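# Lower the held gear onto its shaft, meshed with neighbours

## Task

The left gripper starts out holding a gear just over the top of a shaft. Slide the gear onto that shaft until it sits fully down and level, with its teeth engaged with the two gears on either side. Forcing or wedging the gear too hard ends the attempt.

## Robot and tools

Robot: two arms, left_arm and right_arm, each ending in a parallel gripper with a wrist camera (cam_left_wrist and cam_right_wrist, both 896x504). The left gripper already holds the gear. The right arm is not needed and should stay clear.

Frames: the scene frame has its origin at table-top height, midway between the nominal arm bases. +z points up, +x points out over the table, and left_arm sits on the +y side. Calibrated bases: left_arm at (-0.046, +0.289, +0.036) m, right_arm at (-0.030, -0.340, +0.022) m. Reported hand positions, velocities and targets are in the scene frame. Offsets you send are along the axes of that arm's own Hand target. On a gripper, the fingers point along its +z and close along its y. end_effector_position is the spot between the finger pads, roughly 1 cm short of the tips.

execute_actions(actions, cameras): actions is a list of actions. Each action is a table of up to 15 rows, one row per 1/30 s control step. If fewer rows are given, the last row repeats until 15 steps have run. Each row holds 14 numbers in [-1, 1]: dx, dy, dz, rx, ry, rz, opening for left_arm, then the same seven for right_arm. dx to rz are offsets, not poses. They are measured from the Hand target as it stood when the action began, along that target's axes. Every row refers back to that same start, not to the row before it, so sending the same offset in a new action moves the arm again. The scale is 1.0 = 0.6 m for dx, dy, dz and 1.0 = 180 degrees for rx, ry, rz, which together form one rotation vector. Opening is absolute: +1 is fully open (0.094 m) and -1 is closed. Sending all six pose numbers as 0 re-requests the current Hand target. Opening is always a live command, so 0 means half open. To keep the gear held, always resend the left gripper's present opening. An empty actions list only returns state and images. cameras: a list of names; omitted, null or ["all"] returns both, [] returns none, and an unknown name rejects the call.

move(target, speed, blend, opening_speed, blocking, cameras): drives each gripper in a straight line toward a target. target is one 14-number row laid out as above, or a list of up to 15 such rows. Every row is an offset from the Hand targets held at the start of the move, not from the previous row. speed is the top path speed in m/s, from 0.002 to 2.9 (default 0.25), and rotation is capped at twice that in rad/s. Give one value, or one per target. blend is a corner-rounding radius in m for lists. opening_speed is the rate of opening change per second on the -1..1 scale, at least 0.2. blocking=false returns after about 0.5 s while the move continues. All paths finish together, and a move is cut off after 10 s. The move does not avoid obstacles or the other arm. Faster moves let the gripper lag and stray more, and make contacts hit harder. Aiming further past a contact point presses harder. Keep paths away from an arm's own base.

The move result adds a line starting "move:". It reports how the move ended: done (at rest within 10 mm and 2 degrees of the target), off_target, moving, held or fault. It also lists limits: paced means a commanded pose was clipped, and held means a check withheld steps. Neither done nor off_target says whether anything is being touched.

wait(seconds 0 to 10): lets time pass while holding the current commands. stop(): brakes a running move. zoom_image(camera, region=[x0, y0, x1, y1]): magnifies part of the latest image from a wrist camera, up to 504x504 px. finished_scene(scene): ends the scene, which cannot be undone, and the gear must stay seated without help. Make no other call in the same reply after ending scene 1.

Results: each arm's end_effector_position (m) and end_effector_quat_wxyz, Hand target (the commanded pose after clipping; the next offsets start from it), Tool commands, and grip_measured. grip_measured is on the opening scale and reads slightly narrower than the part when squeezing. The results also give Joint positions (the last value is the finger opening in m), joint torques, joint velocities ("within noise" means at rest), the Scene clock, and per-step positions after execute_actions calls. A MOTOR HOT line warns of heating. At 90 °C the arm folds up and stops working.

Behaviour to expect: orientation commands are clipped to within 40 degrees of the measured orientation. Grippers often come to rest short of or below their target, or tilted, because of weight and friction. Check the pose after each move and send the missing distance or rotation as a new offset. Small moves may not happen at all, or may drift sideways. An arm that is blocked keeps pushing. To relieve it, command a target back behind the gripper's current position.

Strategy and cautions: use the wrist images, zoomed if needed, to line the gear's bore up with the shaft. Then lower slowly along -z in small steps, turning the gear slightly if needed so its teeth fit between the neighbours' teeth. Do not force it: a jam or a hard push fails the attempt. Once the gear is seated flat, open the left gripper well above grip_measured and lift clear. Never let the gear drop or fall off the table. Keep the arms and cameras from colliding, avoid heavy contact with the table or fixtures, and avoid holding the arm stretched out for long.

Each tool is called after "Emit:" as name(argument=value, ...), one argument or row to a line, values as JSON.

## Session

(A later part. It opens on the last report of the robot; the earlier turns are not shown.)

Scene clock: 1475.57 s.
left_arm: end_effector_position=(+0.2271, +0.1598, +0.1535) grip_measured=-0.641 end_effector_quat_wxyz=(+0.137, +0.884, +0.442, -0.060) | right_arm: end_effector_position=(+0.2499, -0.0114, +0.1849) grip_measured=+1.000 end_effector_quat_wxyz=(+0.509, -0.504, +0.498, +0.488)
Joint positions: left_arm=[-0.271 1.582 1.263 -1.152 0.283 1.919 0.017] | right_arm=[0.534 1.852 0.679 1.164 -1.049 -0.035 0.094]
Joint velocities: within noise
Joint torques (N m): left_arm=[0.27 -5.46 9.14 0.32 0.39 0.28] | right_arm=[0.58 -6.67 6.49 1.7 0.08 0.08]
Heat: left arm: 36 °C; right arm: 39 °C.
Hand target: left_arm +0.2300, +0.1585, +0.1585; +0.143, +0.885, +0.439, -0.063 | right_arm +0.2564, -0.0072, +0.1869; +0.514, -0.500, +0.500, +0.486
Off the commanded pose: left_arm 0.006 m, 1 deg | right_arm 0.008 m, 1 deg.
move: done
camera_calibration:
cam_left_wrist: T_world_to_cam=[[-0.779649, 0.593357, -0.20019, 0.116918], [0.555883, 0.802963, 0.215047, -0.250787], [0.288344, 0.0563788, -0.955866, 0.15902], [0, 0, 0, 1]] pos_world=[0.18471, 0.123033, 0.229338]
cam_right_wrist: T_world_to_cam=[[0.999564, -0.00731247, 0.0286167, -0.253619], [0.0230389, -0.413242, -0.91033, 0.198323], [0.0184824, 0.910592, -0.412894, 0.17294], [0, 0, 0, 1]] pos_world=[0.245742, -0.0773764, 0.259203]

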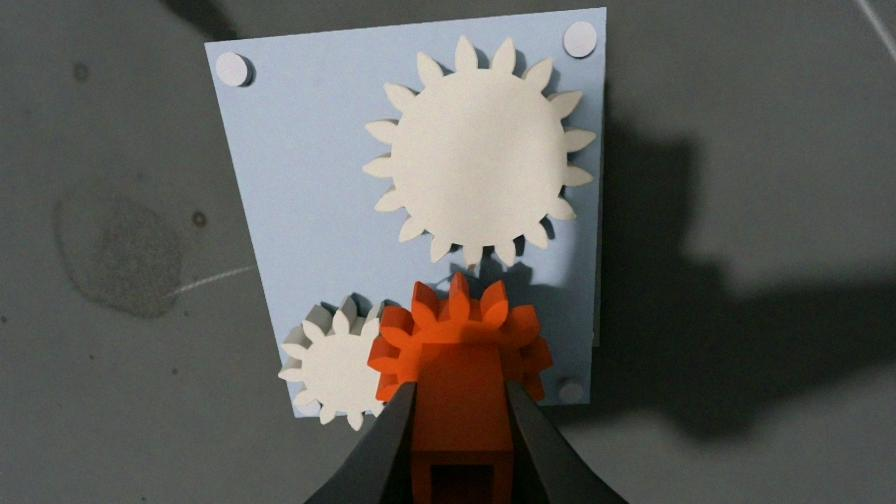

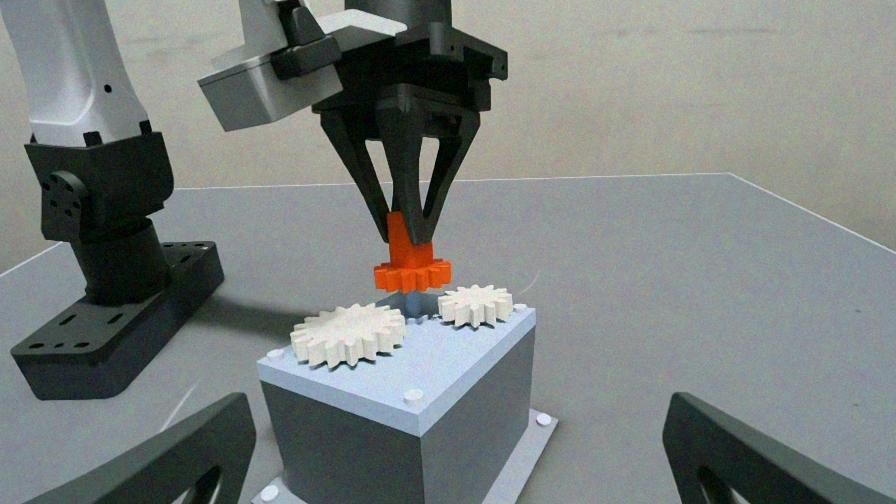

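Emit:
move(
  target=[-0.0047,0.0013,0,0.007,0.0255,0,-1,0,0,0,0,0,0,1],
  speed=0.04,
)

Emit:
zoom_image(
  camera="cam_right_wrist",
  region=[340, 180, 500, 330],
)

Emit:
zoom_image(
  camera="cam_left_wrist",
  region=[410, 230, 520, 310],
)

Scene clock: 1510.73 s.
left_arm: end_effector_position=(+0.2267, +0.1579, +0.1538) grip_measured=-0.641 end_effector_quat_wxyz=(+0.113, +0.888, +0.444, -0.040) | right_arm: end_effector_position=(+0.2499, -0.0114, +0.1849) grip_measured=+1.000 end_effector_quat_wxyz=(+0.509, -0.504, +0.498, +0.488)
Joint positions: left_arm=[-0.315 1.582 1.276 -1.158 0.216 1.877 0.017] | right_arm=[0.534 1.852 0.679 1.164 -1.049 -0.035 0.094]
Joint velocities: within noise
Joint torques (N m): left_arm=[-1.13 -6.46 8.44 0.46 0.11 0.1] | right_arm=[0.62 -6.54 6.54 1.72 0.06 0.07]
Heat: left arm: 40 °C; right arm: 39 °C.
Hand target: left_arm +0.2289, +0.1559, +0.1592; +0.115, +0.888, +0.443, -0.033 | right_arm +0.2564, -0.0072, +0.1869; +0.514, -0.500, +0.500, +0.486
Off the commanded pose: left_arm 0.006 m, 1 deg | right_arm 0.008 m, 1 deg.
move: done
camera_calibration:
cam_left_wrist: T_world_to_cam=[[-0.778464, 0.6027, -0.175349, 0.112215], [0.550227, 0.789663, 0.271446, -0.254444], [0.302067, 0.114829, -0.946345, 0.145802], [0, 0, 0, 1]] pos_world=[0.183315, 0.116551, 0.226724]
cam_right_wrist: T_world_to_cam=[[0.999564, -0.00731247, 0.0286167, -0.253619], [0.0230389, -0.413242, -0.91033, 0.198323], [0.0184824, 0.910592, -0.412894, 0.17294], [0, 0, 0, 1]] pos_world=[0.245742, -0.0773764, 0.259203]

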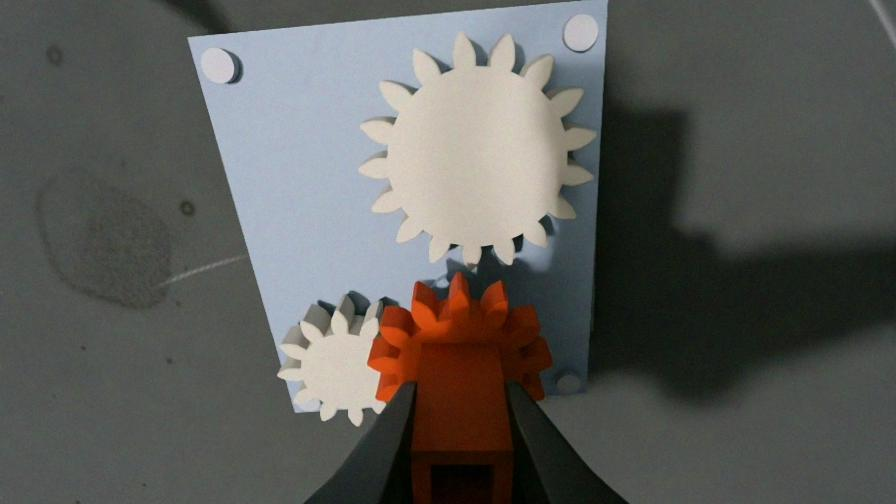

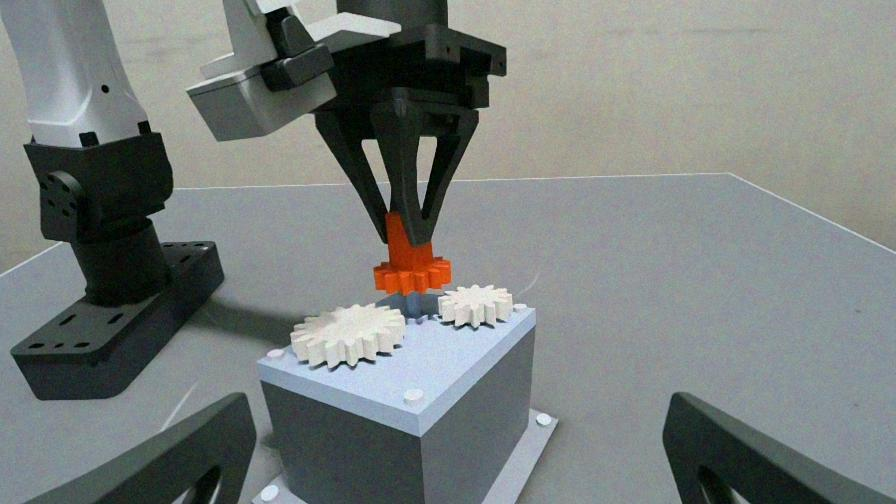

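Scaled by 3.150 from the camera's 896x504 image, which has a finer 1280x720 frame.

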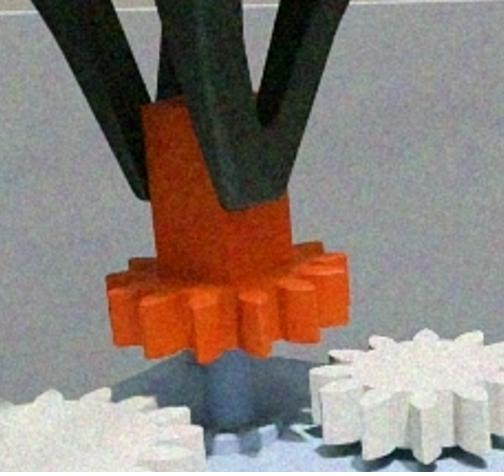

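Scaled by 4.582 from the camera's 896x504 image, which has a finer 1280x720 frame.

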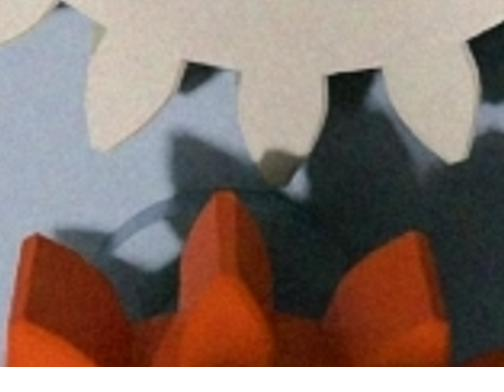

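Emit:
move(
  target=[-0.001,-0.0014,0.007,0,0,0,-1,0,0,0,0,0,0,1],
  speed=0.03,
)

Emit:
zoom_image(
  camera="cam_right_wrist",
  region=[340, 180, 500, 330],
)

Emit:
zoom_image(
  camera="cam_left_wrist",
  region=[410, 230, 520, 310],
)

Scene clock: 1526.37 s.
left_arm: end_effector_position=(+0.2266, +0.1577, +0.1537) grip_measured=-0.641 end_effector_quat_wxyz=(+0.112, +0.888, +0.445, -0.039) | right_arm: end_effector_position=(+0.2499, -0.0114, +0.1849) grip_measured=+1.000 end_effector_quat_wxyz=(+0.509, -0.504, +0.498, +0.488)
Joint positions: left_arm=[-0.318 1.582 1.276 -1.158 0.214 1.873 0.017] | right_arm=[0.534 1.852 0.679 1.164 -1.049 -0.035 0.094]
Joint velocities: within noise
Joint torques (N m): left_arm=[-1.26 -6.61 6.8 0.63 0.15 0.12] | right_arm=[0.62 -6.72 6.37 1.67 0.09 0.08]
Heat: left arm: 41 °C; right arm: 39 °C.
Hand target: left_arm +0.2281, +0.1548, +0.1551; +0.116, +0.888, +0.443, -0.033 | right_arm +0.2564, -0.0072, +0.1869; +0.514, -0.500, +0.500, +0.486
Off the commanded pose: left_arm 0.003 m, 1 deg | right_arm 0.008 m, 1 deg.
move: done
camera_calibration:
cam_left_wrist: T_world_to_cam=[[-0.779991, 0.601188, -0.173747, 0.112573], [0.548333, 0.790374, 0.273203, -0.25413], [0.301571, 0.117825, -0.946135, 0.145364], [0, 0, 0, 1]] pos_world=[0.183316, 0.116053, 0.226523]
cam_right_wrist: T_world_to_cam=[[0.999564, -0.00731247, 0.0286167, -0.253619], [0.0230389, -0.413242, -0.91033, 0.198323], [0.0184824, 0.910592, -0.412894, 0.17294], [0, 0, 0, 1]] pos_world=[0.245742, -0.0773764, 0.259203]

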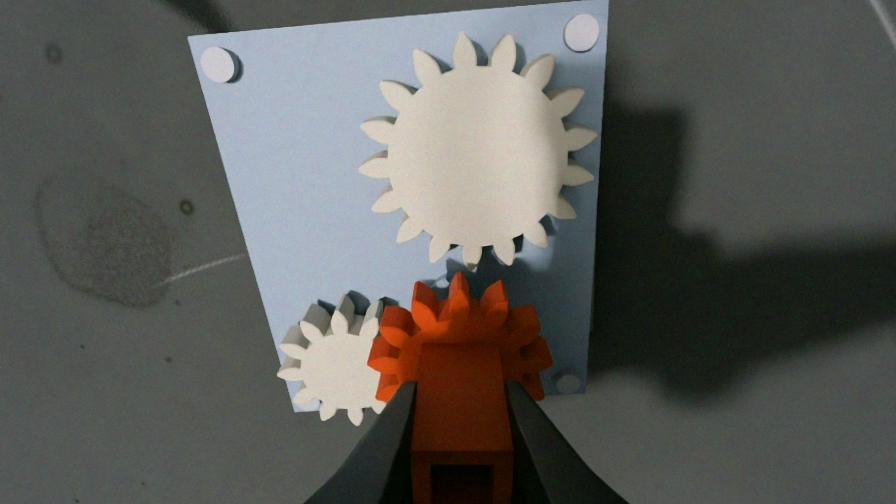

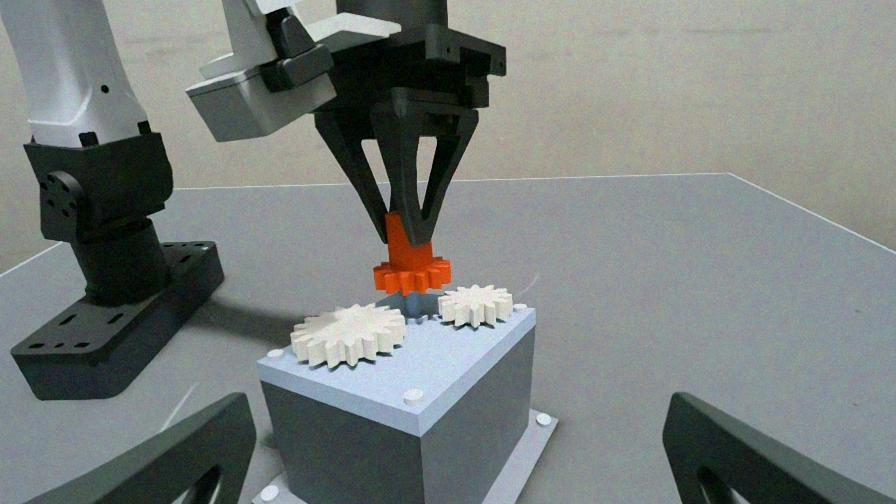

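Scaled by 3.150 from the camera's 896x504 image, which has a finer 1280x720 frame.

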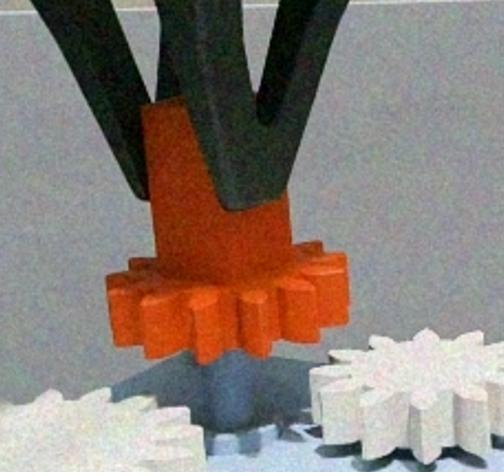

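Scaled by 4.582 from the camera's 896x504 image, which has a finer 1280x720 frame.

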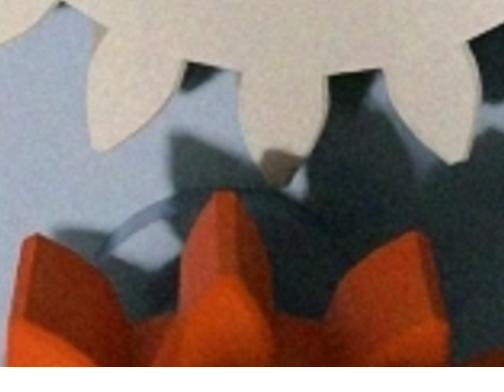

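Emit:
move(
  target=[0.005,-0.0008,0.005,0,0,0,-1,0,0,0,0,0,0,1],
  speed=0.03,
  cameras=[],
)

Emit:
move(
  target=[0,0,0.004,0,0,0,-1,0,0,0,0,0,0,1],
  speed=0.03,
  cameras=["cam_right_wrist","cam_left_wrist"],
)

Emit:
zoom_image(
  camera="cam_right_wrist",
  region=[340, 180, 500, 330],
)

Emit:
zoom_image(
  camera="cam_left_wrist",
  region=[410, 230, 520, 310],
)

Scene clock: 1535.47 s.
left_arm: end_effector_position=(+0.2266, +0.1577, +0.1537) grip_measured=-0.641 end_effector_quat_wxyz=(+0.112, +0.887, +0.445, -0.039) | right_arm: end_effector_position=(+0.2499, -0.0114, +0.1849) grip_measured=+1.000 end_effector_quat_wxyz=(+0.509, -0.504, +0.498, +0.488)
Joint positions: left_arm=[-0.318 1.582 1.276 -1.158 0.214 1.872 0.017] | right_arm=[0.534 1.852 0.679 1.164 -1.049 -0.035 0.094]
Joint velocities: within noise
Joint torques (N m): left_arm=[-0.46 -6.13 5.85 0.77 0.18 0.17] | right_arm=[0.68 -6.78 6.58 1.69 0.06 0.07]
Heat: left arm: 40 °C; right arm: 39 °C.
Hand target: left_arm +0.2296, +0.1568, +0.1516; +0.116, +0.888, +0.443, -0.033 | right_arm +0.2564, -0.0072, +0.1869; +0.514, -0.500, +0.500, +0.486
Off the commanded pose: left_arm 0.004 m, 1 deg | right_arm 0.008 m, 1 deg.
move: done
No camera images: "cameras" was empty.

Scene clock: 1536.17 s.
left_arm: end_effector_position=(+0.2267, +0.1577, +0.1537) grip_measured=-0.641 end_effector_quat_wxyz=(+0.112, +0.887, +0.445, -0.039) | right_arm: end_effector_position=(+0.2499, -0.0114, +0.1849) grip_measured=+1.000 end_effector_quat_wxyz=(+0.509, -0.504, +0.498, +0.488)
Joint positions: left_arm=[-0.318 1.582 1.276 -1.158 0.214 1.872 0.017] | right_arm=[0.534 1.852 0.679 1.164 -1.049 -0.035 0.094]
Joint velocities: within noise
Joint torques (N m): left_arm=[-0.72 -6.04 5.23 0.88 0.15 0.17] | right_arm=[0.65 -6.76 6.46 1.69 0.09 0.05]
Heat: left arm: 40 °C; right arm: 39 °C.
Hand target: left_arm +0.2298, +0.1562, +0.1493; +0.116, +0.888, +0.443, -0.033 | right_arm +0.2564, -0.0072, +0.1869; +0.514, -0.500, +0.500, +0.486
Off the commanded pose: left_arm 0.006 m, 1 deg | right_arm 0.008 m, 1 deg.
move: done
camera_calibration:
cam_left_wrist: T_world_to_cam=[[-0.78009, 0.600865, -0.174416, 0.112858], [0.547858, 0.790633, 0.273406, -0.254174], [0.302179, 0.117726, -0.945954, 0.145193], [0, 0, 0, 1]] pos_world=[0.183416, 0.116053, 0.226523]
cam_right_wrist: T_world_to_cam=[[0.999564, -0.00731247, 0.0286167, -0.253619], [0.0230389, -0.413242, -0.91033, 0.198323], [0.0184824, 0.910592, -0.412894, 0.17294], [0, 0, 0, 1]] pos_world=[0.245742, -0.0773764, 0.259203]

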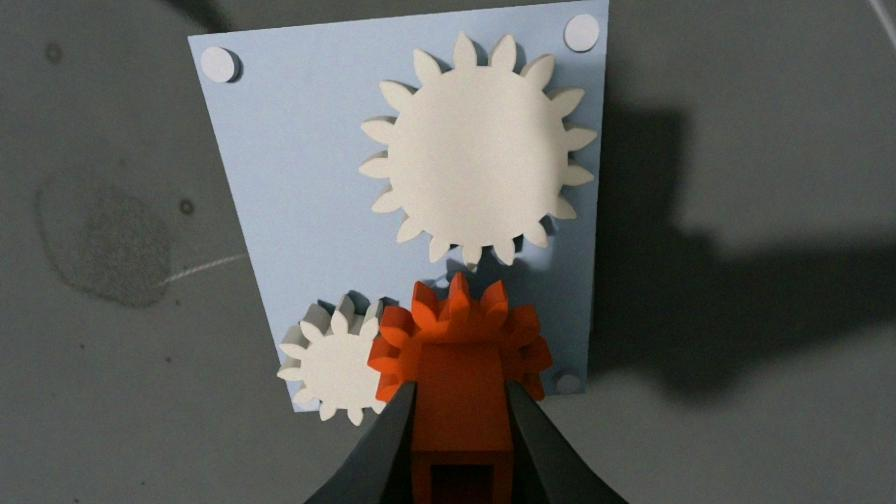

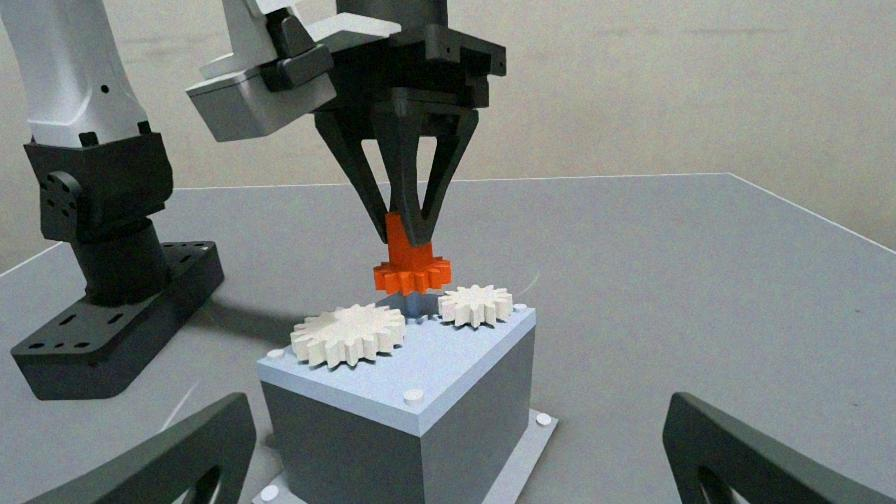

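Scaled by 3.150 from the camera's 896x504 image, which has a finer 1280x720 frame.

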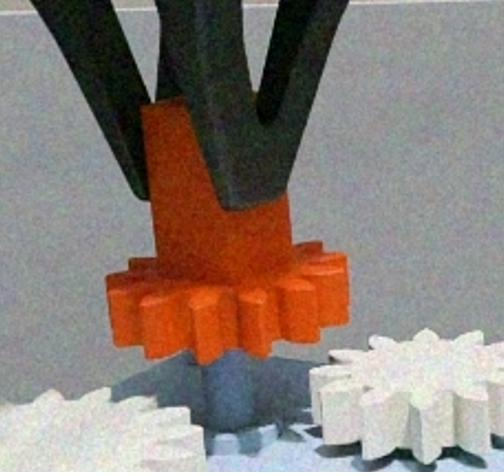

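Scaled by 4.582 from the camera's 896x504 image, which has a finer 1280x720 frame.

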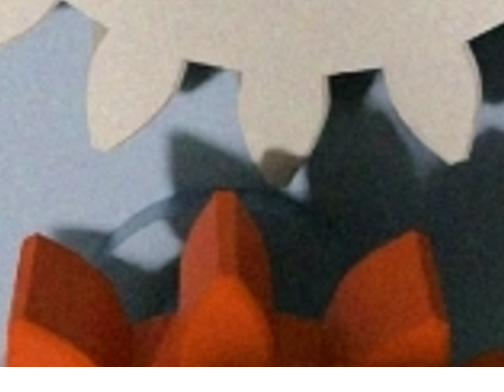

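Emit:
move(
  target=[
    [-0.0015,-0.0020,-0.018,0,0,0,-1,0,0,0,0,0,0,1],
    [-0.0015,-0.0020,-0.002,0,0,0,-1,0,0,0,0,0,0,1],
  ],
  speed=0.03,
)

Emit:
zoom_image(
  camera="cam_right_wrist",
  region=[340, 180, 500, 330],
)

Emit:
zoom_image(
  camera="cam_left_wrist",
  region=[410, 230, 520, 310],
)

Scene clock: 1547.53 s.
left_arm: end_effector_position=(+0.2267, +0.1578, +0.1538) grip_measured=-0.641 end_effector_quat_wxyz=(+0.112, +0.887, +0.445, -0.039) | right_arm: end_effector_position=(+0.2499, -0.0114, +0.1849) grip_measured=+1.000 end_effector_quat_wxyz=(+0.509, -0.504, +0.498, +0.488)
Joint positions: left_arm=[-0.318 1.582 1.276 -1.158 0.213 1.872 0.017] | right_arm=[0.534 1.852 0.679 1.164 -1.049 -0.035 0.094]
Joint velocities: within noise
Joint torques (N m): left_arm=[-0.75 -6.37 5 0.83 0.15 0.16] | right_arm=[0.66 -6.68 6.5 1.69 0.09 0.09]
Heat: left arm: 39 °C; right arm: 39 °C.
Hand target: left_arm +0.2282, +0.1565, +0.1504; +0.115, +0.888, +0.443, -0.033 | right_arm +0.2564, -0.0072, +0.1869; +0.514, -0.500, +0.500, +0.486
Off the commanded pose: left_arm 0.004 m, 1 deg | right_arm 0.008 m, 1 deg.
move: done
camera_calibration:
cam_left_wrist: T_world_to_cam=[[-0.780058, 0.600839, -0.174649, 0.112908], [0.547674, 0.790623, 0.273803, -0.254229], [0.302593, 0.117932, -0.945796, 0.145058], [0, 0, 0, 1]] pos_world=[0.183416, 0.116053, 0.226523]
cam_right_wrist: T_world_to_cam=[[0.999564, -0.00731247, 0.0286167, -0.253619], [0.0230389, -0.413242, -0.91033, 0.198323], [0.0184824, 0.910592, -0.412894, 0.17294], [0, 0, 0, 1]] pos_world=[0.245742, -0.0773764, 0.259203]

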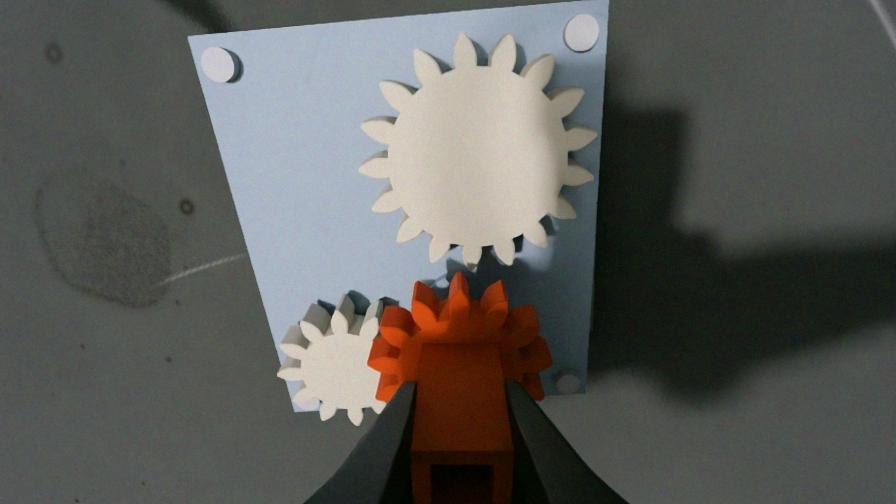

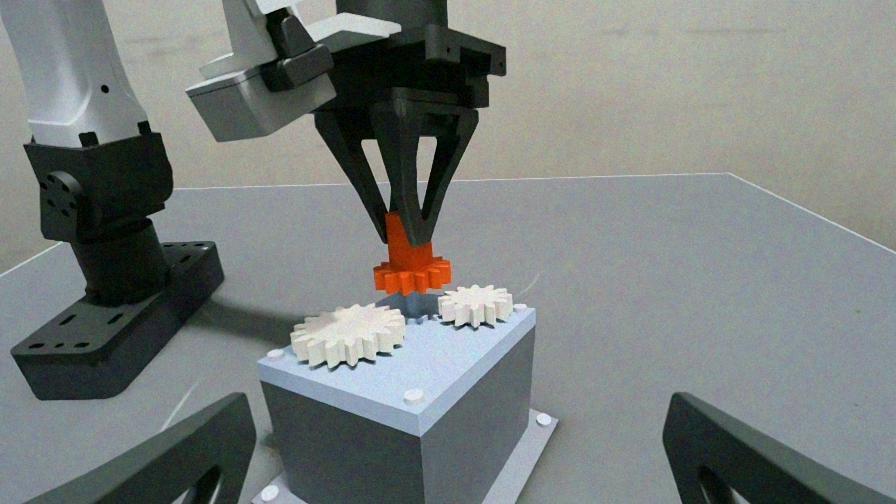

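Scaled by 3.150 from the camera's 896x504 image, which has a finer 1280x720 frame.

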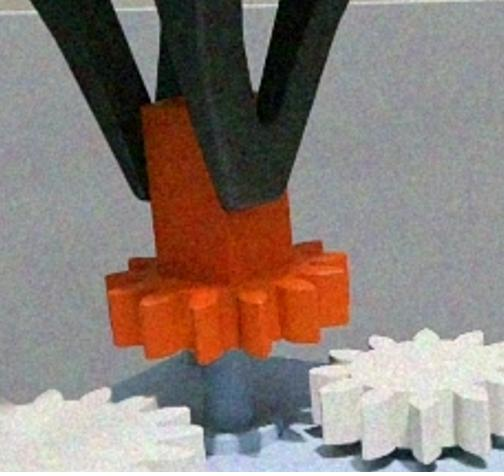

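Scaled by 4.582 from the camera's 896x504 image, which has a finer 1280x720 frame.

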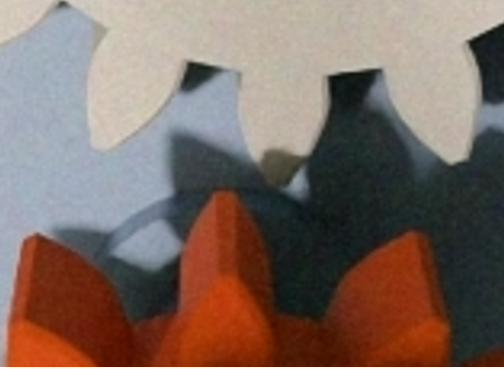

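Emit:
move(
  target=[
    [-0.001,0,-0.03,0,0,0,-1,0,0,0,0,0,0,1],
    [-0.001,0,-0.005,0,0,0,-1,0,0,0,0,0,0,1],
  ],
  speed=0.03,
)

Emit:
zoom_image(
  camera="cam_right_wrist",
  region=[340, 180, 500, 330],
)

Emit:
zoom_image(
  camera="cam_left_wrist",
  region=[410, 230, 520, 310],
)

Scene clock: 1565.70 s.
left_arm: end_effector_position=(+0.2256, +0.1584, +0.1538) grip_measured=-0.641 end_effector_quat_wxyz=(+0.110, +0.887, +0.446, -0.040) | right_arm: end_effector_position=(+0.2499, -0.0114, +0.1849) grip_measured=+1.000 end_effector_quat_wxyz=(+0.509, -0.504, +0.498, +0.488)
Joint positions: left_arm=[-0.318 1.582 1.277 -1.164 0.212 1.872 0.017] | right_arm=[0.534 1.852 0.679 1.164 -1.049 -0.035 0.094]
Joint velocities: left_arm=[within noise] | right_arm=[-0.002 -0.007 0.012 0.022 -0.037 -0.154 0]
Joint torques (N m): left_arm=[-0.69 -6.76 5.75 0.75 0.19 0.16] | right_arm=[0.69 -6.75 6.41 1.71 0.09 0.05]
Heat: left arm: 38 °C; right arm: 39 °C.
Hand target: left_arm +0.2277, +0.1567, +0.1534; +0.115, +0.888, +0.443, -0.033 | right_arm +0.2564, -0.0072, +0.1869; +0.514, -0.500, +0.500, +0.486
Off the commanded pose: left_arm 0.003 m, 1 deg | right_arm 0.008 m, 1 deg.
move: done
camera_calibration:
cam_left_wrist: T_world_to_cam=[[-0.780906, 0.601309, -0.169155, 0.110854], [0.54883, 0.789797, 0.273872, -0.254344], [0.29828, 0.121031, -0.946774, 0.145981], [0, 0, 0, 1]] pos_world=[0.182615, 0.116554, 0.22662]
cam_right_wrist: T_world_to_cam=[[0.999564, -0.00731247, 0.0286167, -0.253619], [0.0230389, -0.413242, -0.91033, 0.198323], [0.0184824, 0.910592, -0.412894, 0.17294], [0, 0, 0, 1]] pos_world=[0.245742, -0.0773764, 0.259203]

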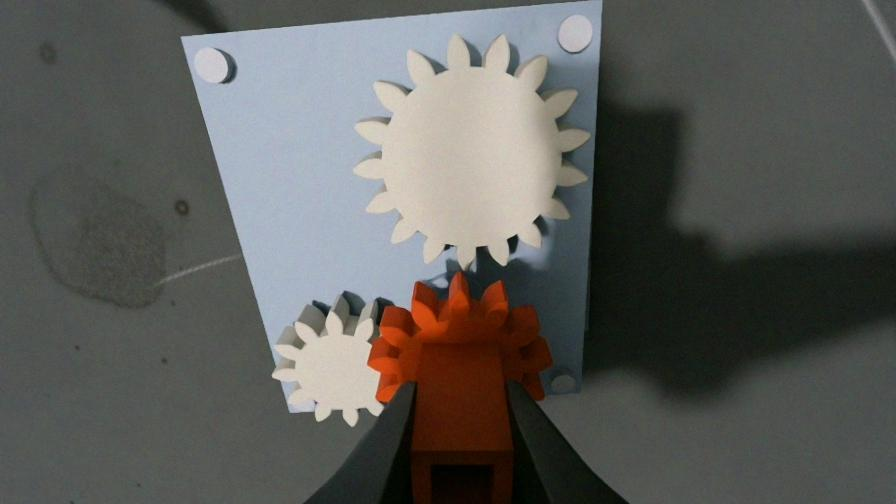

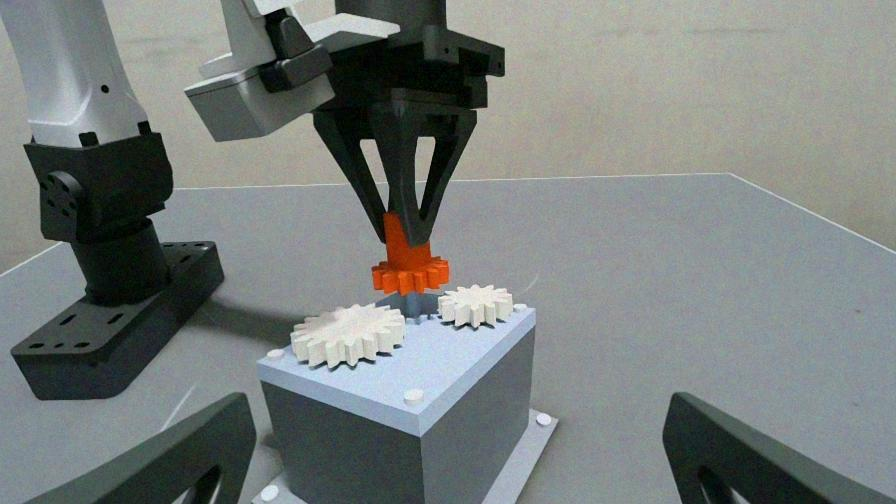

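Scaled by 3.150 from the camera's 896x504 image, which has a finer 1280x720 frame.

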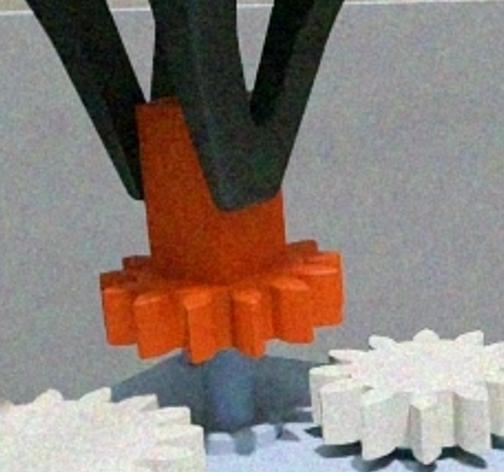

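Scaled by 4.582 from the camera's 896x504 image, which has a finer 1280x720 frame.

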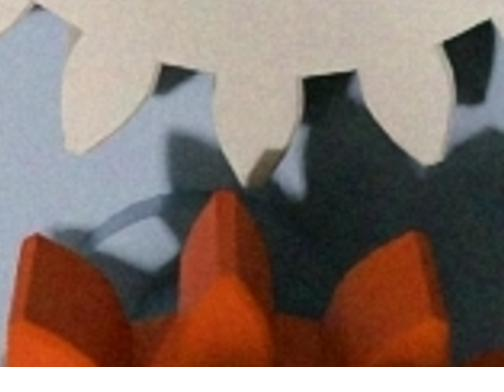

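Emit:
move(
  target=[0.001,0.0012,0.004,0,0,0,-1,0,0,0,0,0,0,1],
  speed=0.02,
)

Emit:
zoom_image(
  camera="cam_right_wrist",
  region=[340, 180, 500, 330],
)

Emit:
zoom_image(
  camera="cam_left_wrist",
  region=[410, 230, 520, 310],
)

Scene clock: 1574.80 s.
left_arm: end_effector_position=(+0.2256, +0.1584, +0.1536) grip_measured=-0.641 end_effector_quat_wxyz=(+0.110, +0.887, +0.446, -0.040) | right_arm: end_effector_position=(+0.2499, -0.0114, +0.1849) grip_measured=+1.000 end_effector_quat_wxyz=(+0.509, -0.504, +0.498, +0.488)
Joint positions: left_arm=[-0.318 1.582 1.276 -1.163 0.212 1.872 0.017] | right_arm=[0.534 1.852 0.679 1.164 -1.049 -0.035 0.094]
Joint velocities: within noise
Joint torques (N m): left_arm=[-0.79 -6.3 5.46 0.85 0.19 0.13] | right_arm=[0.68 -6.79 6.48 1.69 0.07 0.06]
Heat: left arm: 38 °C; right arm: 39 °C.
Hand target: left_arm +0.2287, +0.1562, +0.1511; +0.115, +0.888, +0.443, -0.033 | right_arm +0.2564, -0.0072, +0.1869; +0.514, -0.500, +0.500, +0.486
Off the commanded pose: left_arm 0.005 m, 1 deg | right_arm 0.008 m, 1 deg.
move: done
camera_calibration:
cam_left_wrist: T_world_to_cam=[[-0.780906, 0.601309, -0.169155, 0.11082], [0.54883, 0.789797, 0.273872, -0.254289], [0.29828, 0.121031, -0.946774, 0.145791], [0, 0, 0, 1]] pos_world=[0.182615, 0.116554, 0.22642]
cam_right_wrist: T_world_to_cam=[[0.999564, -0.00731247, 0.0286167, -0.253619], [0.0230389, -0.413242, -0.91033, 0.198323], [0.0184824, 0.910592, -0.412894, 0.17294], [0, 0, 0, 1]] pos_world=[0.245742, -0.0773764, 0.259203]

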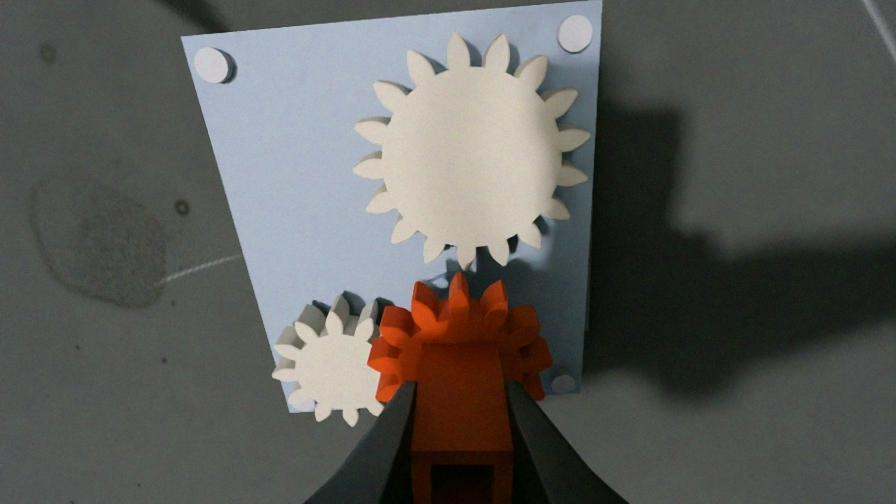

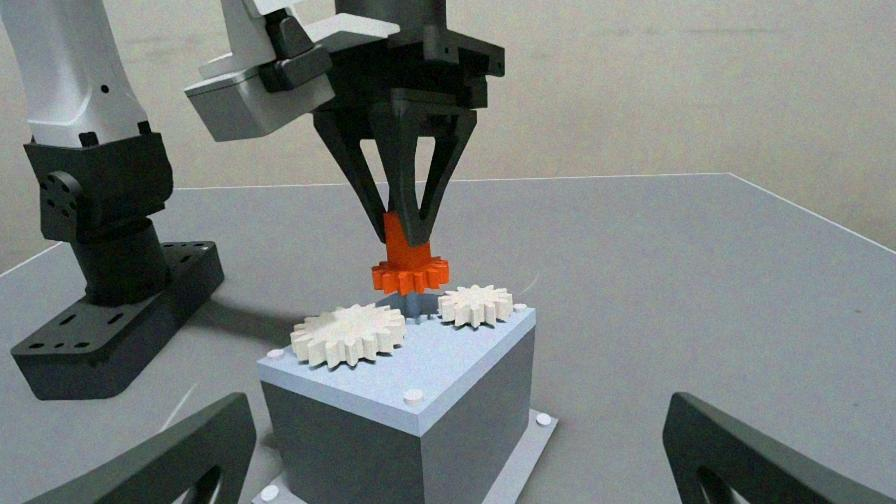

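Scaled by 3.150 from the camera's 896x504 image, which has a finer 1280x720 frame.

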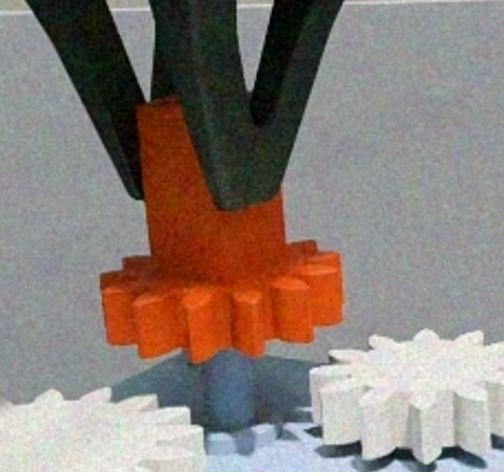

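Scaled by 4.582 from the camera's 896x504 image, which has a finer 1280x720 frame.

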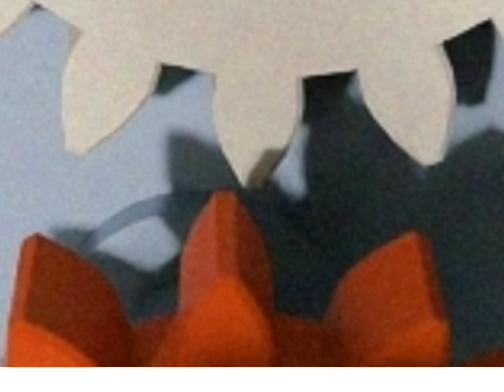

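Emit:
move(
  target=[0.0015,0.002,0.001,0,0,0,-1,0,0,0,0,0,0,1],
  speed=0.02,
  cameras=[],
)

Emit:
move(
  target=[0.0015,0.002,0.001,0,0,0,-1,0,0,0,0,0,0,1],
  speed=0.02,
  cameras=[],
)

Emit:
move(
  target=[0.0015,0.002,0.001,0,0,0,-1,0,0,0,0,0,0,1],
  speed=0.02,
)

Emit:
zoom_image(
  camera="cam_right_wrist",
  region=[340, 180, 500, 330],
)

Emit:
zoom_image(
  camera="cam_left_wrist",
  region=[410, 230, 520, 310],
)

Scene clock: 1588.80 s.
left_arm: end_effector_position=(+0.2256, +0.1584, +0.1536) grip_measured=-0.641 end_effector_quat_wxyz=(+0.110, +0.887, +0.446, -0.040) | right_arm: end_effector_position=(+0.2499, -0.0114, +0.1849) grip_measured=+1.000 end_effector_quat_wxyz=(+0.509, -0.504, +0.498, +0.488)
Joint positions: left_arm=[-0.318 1.582 1.276 -1.163 0.212 1.872 0.017] | right_arm=[0.534 1.852 0.679 1.164 -1.049 -0.035 0.094]
Joint velocities: within noise
Joint torques (N m): left_arm=[-0.62 -5.83 5.87 0.88 0.15 0.16] | right_arm=[0.66 -6.71 6.37 1.7 0.09 0.06]
Heat: left arm: 37 °C; right arm: 39 °C.
Hand target: left_arm +0.2302, +0.1561, +0.1505; +0.115, +0.888, +0.443, -0.033 | right_arm +0.2564, -0.0072, +0.1869; +0.514, -0.500, +0.500, +0.486
Off the commanded pose: left_arm 0.006 m, 1 deg | right_arm 0.008 m, 1 deg.
move: done
No camera images: "cameras" was empty.

Scene clock: 1589.50 s.
left_arm: end_effector_position=(+0.2256, +0.1584, +0.1536) grip_measured=-0.641 end_effector_quat_wxyz=(+0.110, +0.887, +0.446, -0.040) | right_arm: end_effector_position=(+0.2499, -0.0114, +0.1849) grip_measured=+1.000 end_effector_quat_wxyz=(+0.509, -0.504, +0.498, +0.488)
Joint positions: left_arm=[-0.318 1.582 1.276 -1.163 0.212 1.872 0.017] | right_arm=[0.534 1.852 0.679 1.164 -1.049 -0.035 0.094]
Joint velocities: within noise
Joint torques (N m): left_arm=[-0.55 -5.29 6.24 0.88 0.17 0.2] | right_arm=[0.55 -6.61 6.41 1.68 0.08 0.07]
Heat: left arm: 37 °C; right arm: 39 °C.
Hand target: left_arm +0.2317, +0.1560, +0.1500; +0.115, +0.888, +0.443, -0.033 | right_arm +0.2564, -0.0072, +0.1869; +0.514, -0.500, +0.500, +0.486
Off the commanded pose: left_arm 0.008 m, 1 deg | right_arm 0.008 m, 1 deg.
move: done
No camera images: "cameras" was empty.

Scene clock: 1590.20 s.
left_arm: end_effector_position=(+0.2257, +0.1584, +0.1537) grip_measured=-0.641 end_effector_quat_wxyz=(+0.110, +0.887, +0.446, -0.040) | right_arm: end_effector_position=(+0.2499, -0.0114, +0.1849) grip_measured=+1.000 end_effector_quat_wxyz=(+0.509, -0.504, +0.498, +0.488)
Joint positions: left_arm=[-0.318 1.582 1.276 -1.163 0.212 1.872 0.017] | right_arm=[0.534 1.852 0.679 1.164 -1.049 -0.035 0.094]
Joint velocities: within noise
Joint torques (N m): left_arm=[-0.44 -4.9 6.58 0.9 0.15 0.16] | right_arm=[0.61 -6.71 6.5 1.7 0.1 0.05]
Heat: left arm: 37 °C; right arm: 39 °C.
Hand target: left_arm +0.2333, +0.1558, +0.1495; +0.115, +0.888, +0.443, -0.033 | right_arm +0.2564, -0.0072, +0.1869; +0.514, -0.500, +0.500, +0.486
Off the commanded pose: left_arm 0.009 m, 1 deg | right_arm 0.008 m, 1 deg.
move: done
camera_calibration:
cam_left_wrist: T_world_to_cam=[[-0.78086, 0.60126, -0.169539, 0.111043], [0.548728, 0.789864, 0.273885, -0.254257], [0.298589, 0.120835, -0.946701, 0.145724], [0, 0, 0, 1]] pos_world=[0.182715, 0.116454, 0.22642]
cam_right_wrist: T_world_to_cam=[[0.999564, -0.00731247, 0.0286167, -0.253619], [0.0230389, -0.413242, -0.91033, 0.198323], [0.0184824, 0.910592, -0.412894, 0.17294], [0, 0, 0, 1]] pos_world=[0.245742, -0.0773764, 0.259203]

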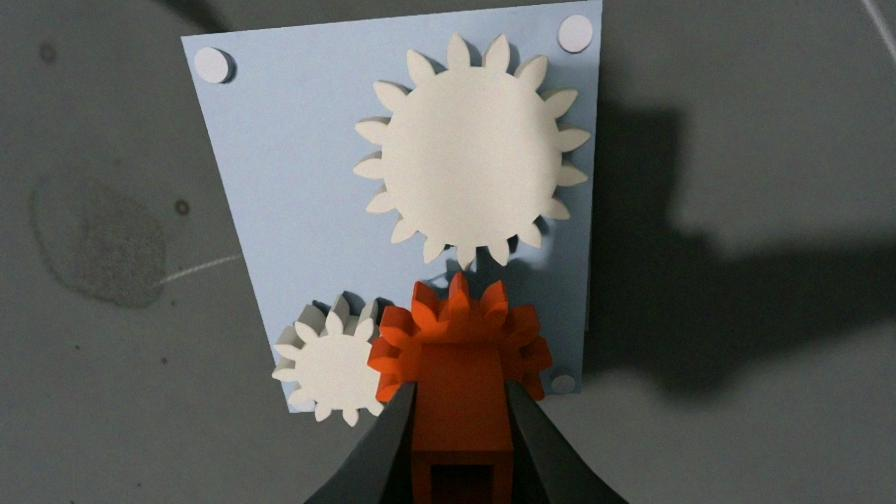

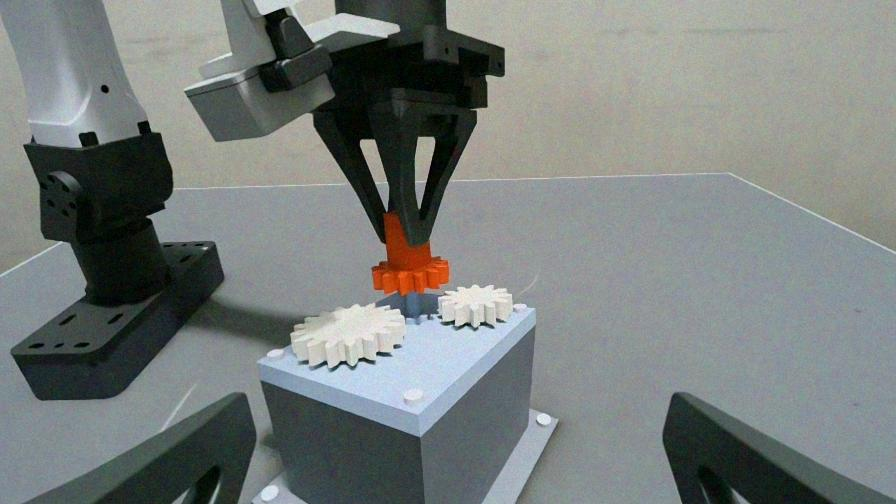

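Scaled by 3.150 from the camera's 896x504 image, which has a finer 1280x720 frame.

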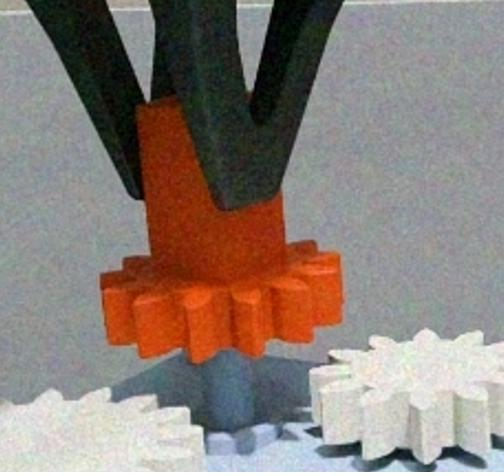

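Scaled by 4.582 from the camera's 896x504 image, which has a finer 1280x720 frame.

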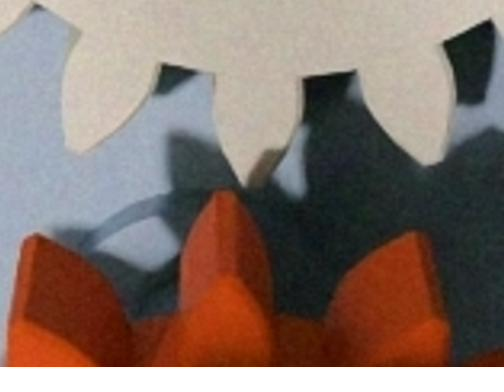

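Emit:
move(
  target=[0.002,0.003,0.002,0,0,0,-1,0,0,0,0,0,0,1],
  speed=0.02,
  cameras=[],
)

Emit:
move(
  target=[0.002,0.003,0.003,0,0,0,-1,0,0,0,0,0,0,1],
  speed=0.02,
)

Emit:
zoom_image(
  camera="cam_right_wrist",
  region=[340, 180, 500, 330],
)

Scene clock: 1597.90 s.
left_arm: end_effector_position=(+0.2257, +0.1584, +0.1535) grip_measured=-0.641 end_effector_quat_wxyz=(+0.110, +0.887, +0.446, -0.040) | right_arm: end_effector_position=(+0.2499, -0.0114, +0.1849) grip_measured=+1.000 end_effector_quat_wxyz=(+0.509, -0.504, +0.498, +0.488)
Joint positions: left_arm=[-0.318 1.582 1.276 -1.163 0.212 1.872 0.017] | right_arm=[0.534 1.852 0.679 1.164 -1.049 -0.035 0.094]
Joint velocities: within noise
Joint torques (N m): left_arm=[-0.34 -4.04 6.8 0.94 0.18 0.2] | right_arm=[0.57 -6.72 6.56 1.71 0.06 0.06]
Heat: left arm: 38 °C; right arm: 39 °C.
Hand target: left_arm +0.2355, +0.1554, +0.1485; +0.115, +0.888, +0.443, -0.033 | right_arm +0.2564, -0.0072, +0.1869; +0.514, -0.500, +0.500, +0.486
Off the commanded pose: left_arm 0.011 m, 1 deg | right_arm 0.008 m, 1 deg.
move: off_target (left_arm)
No camera images: "cameras" was empty.

Scene clock: 1598.60 s.
left_arm: end_effector_position=(+0.2257, +0.1584, +0.1533) grip_measured=-0.641 end_effector_quat_wxyz=(+0.110, +0.887, +0.446, -0.040) | right_arm: end_effector_position=(+0.2499, -0.0114, +0.1849) grip_measured=+1.000 end_effector_quat_wxyz=(+0.509, -0.504, +0.498, +0.488)
Joint positions: left_arm=[-0.318 1.583 1.276 -1.163 0.212 1.872 0.017] | right_arm=[0.534 1.852 0.679 1.164 -1.049 -0.035 0.094]
Joint velocities: within noise
Joint torques (N m): left_arm=[-0.25 -3.4 7.17 1.01 0.19 0.22] | right_arm=[0.59 -6.74 6.43 1.67 0.1 0.05]
Heat: left arm: 38 °C; right arm: 39 °C.
Hand target: left_arm +0.2377, +0.1549, +0.1469; +0.115, +0.888, +0.443, -0.033 | right_arm +0.2564, -0.0072, +0.1869; +0.514, -0.500, +0.500, +0.486
Off the commanded pose: left_arm 0.014 m, 1 deg | right_arm 0.008 m, 1 deg.
move: off_target (left_arm)
camera_calibration:
cam_left_wrist: T_world_to_cam=[[-0.781049, 0.601319, -0.168458, 0.110853], [0.549008, 0.789759, 0.273626, -0.25421], [0.297578, 0.121231, -0.946969, 0.145609], [0, 0, 0, 1]] pos_world=[0.182815, 0.116454, 0.226119]
cam_right_wrist: T_world_to_cam=[[0.999564, -0.00731247, 0.0286167, -0.253619], [0.0230389, -0.413242, -0.91033, 0.198323], [0.0184824, 0.910592, -0.412894, 0.17294], [0, 0, 0, 1]] pos_world=[0.245742, -0.0773764, 0.259203]

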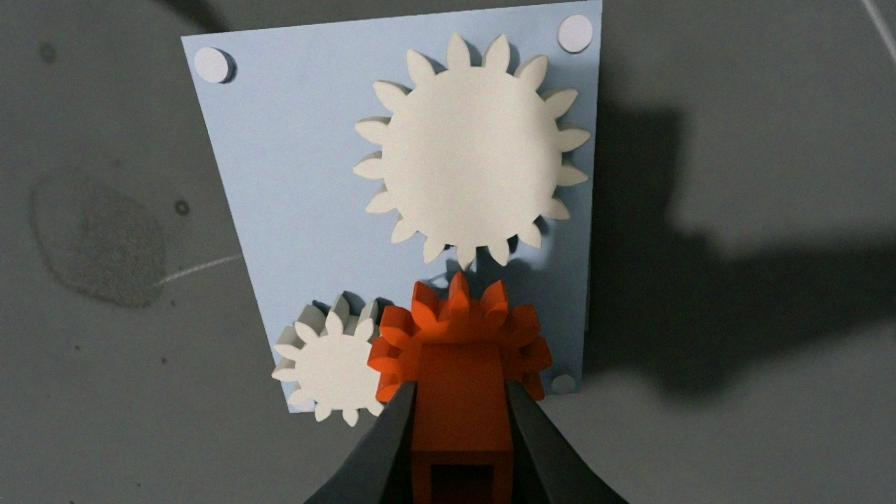

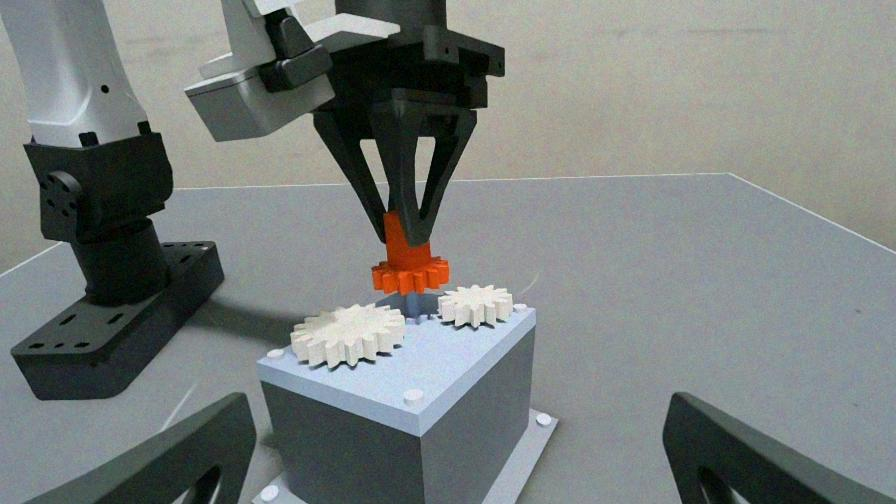

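Scaled by 3.150 from the camera's 896x504 image, which has a finer 1280x720 frame.

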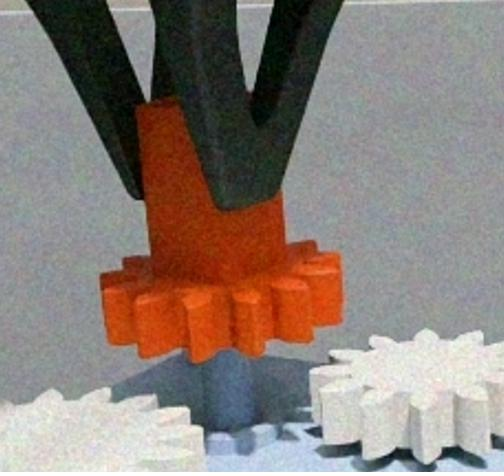

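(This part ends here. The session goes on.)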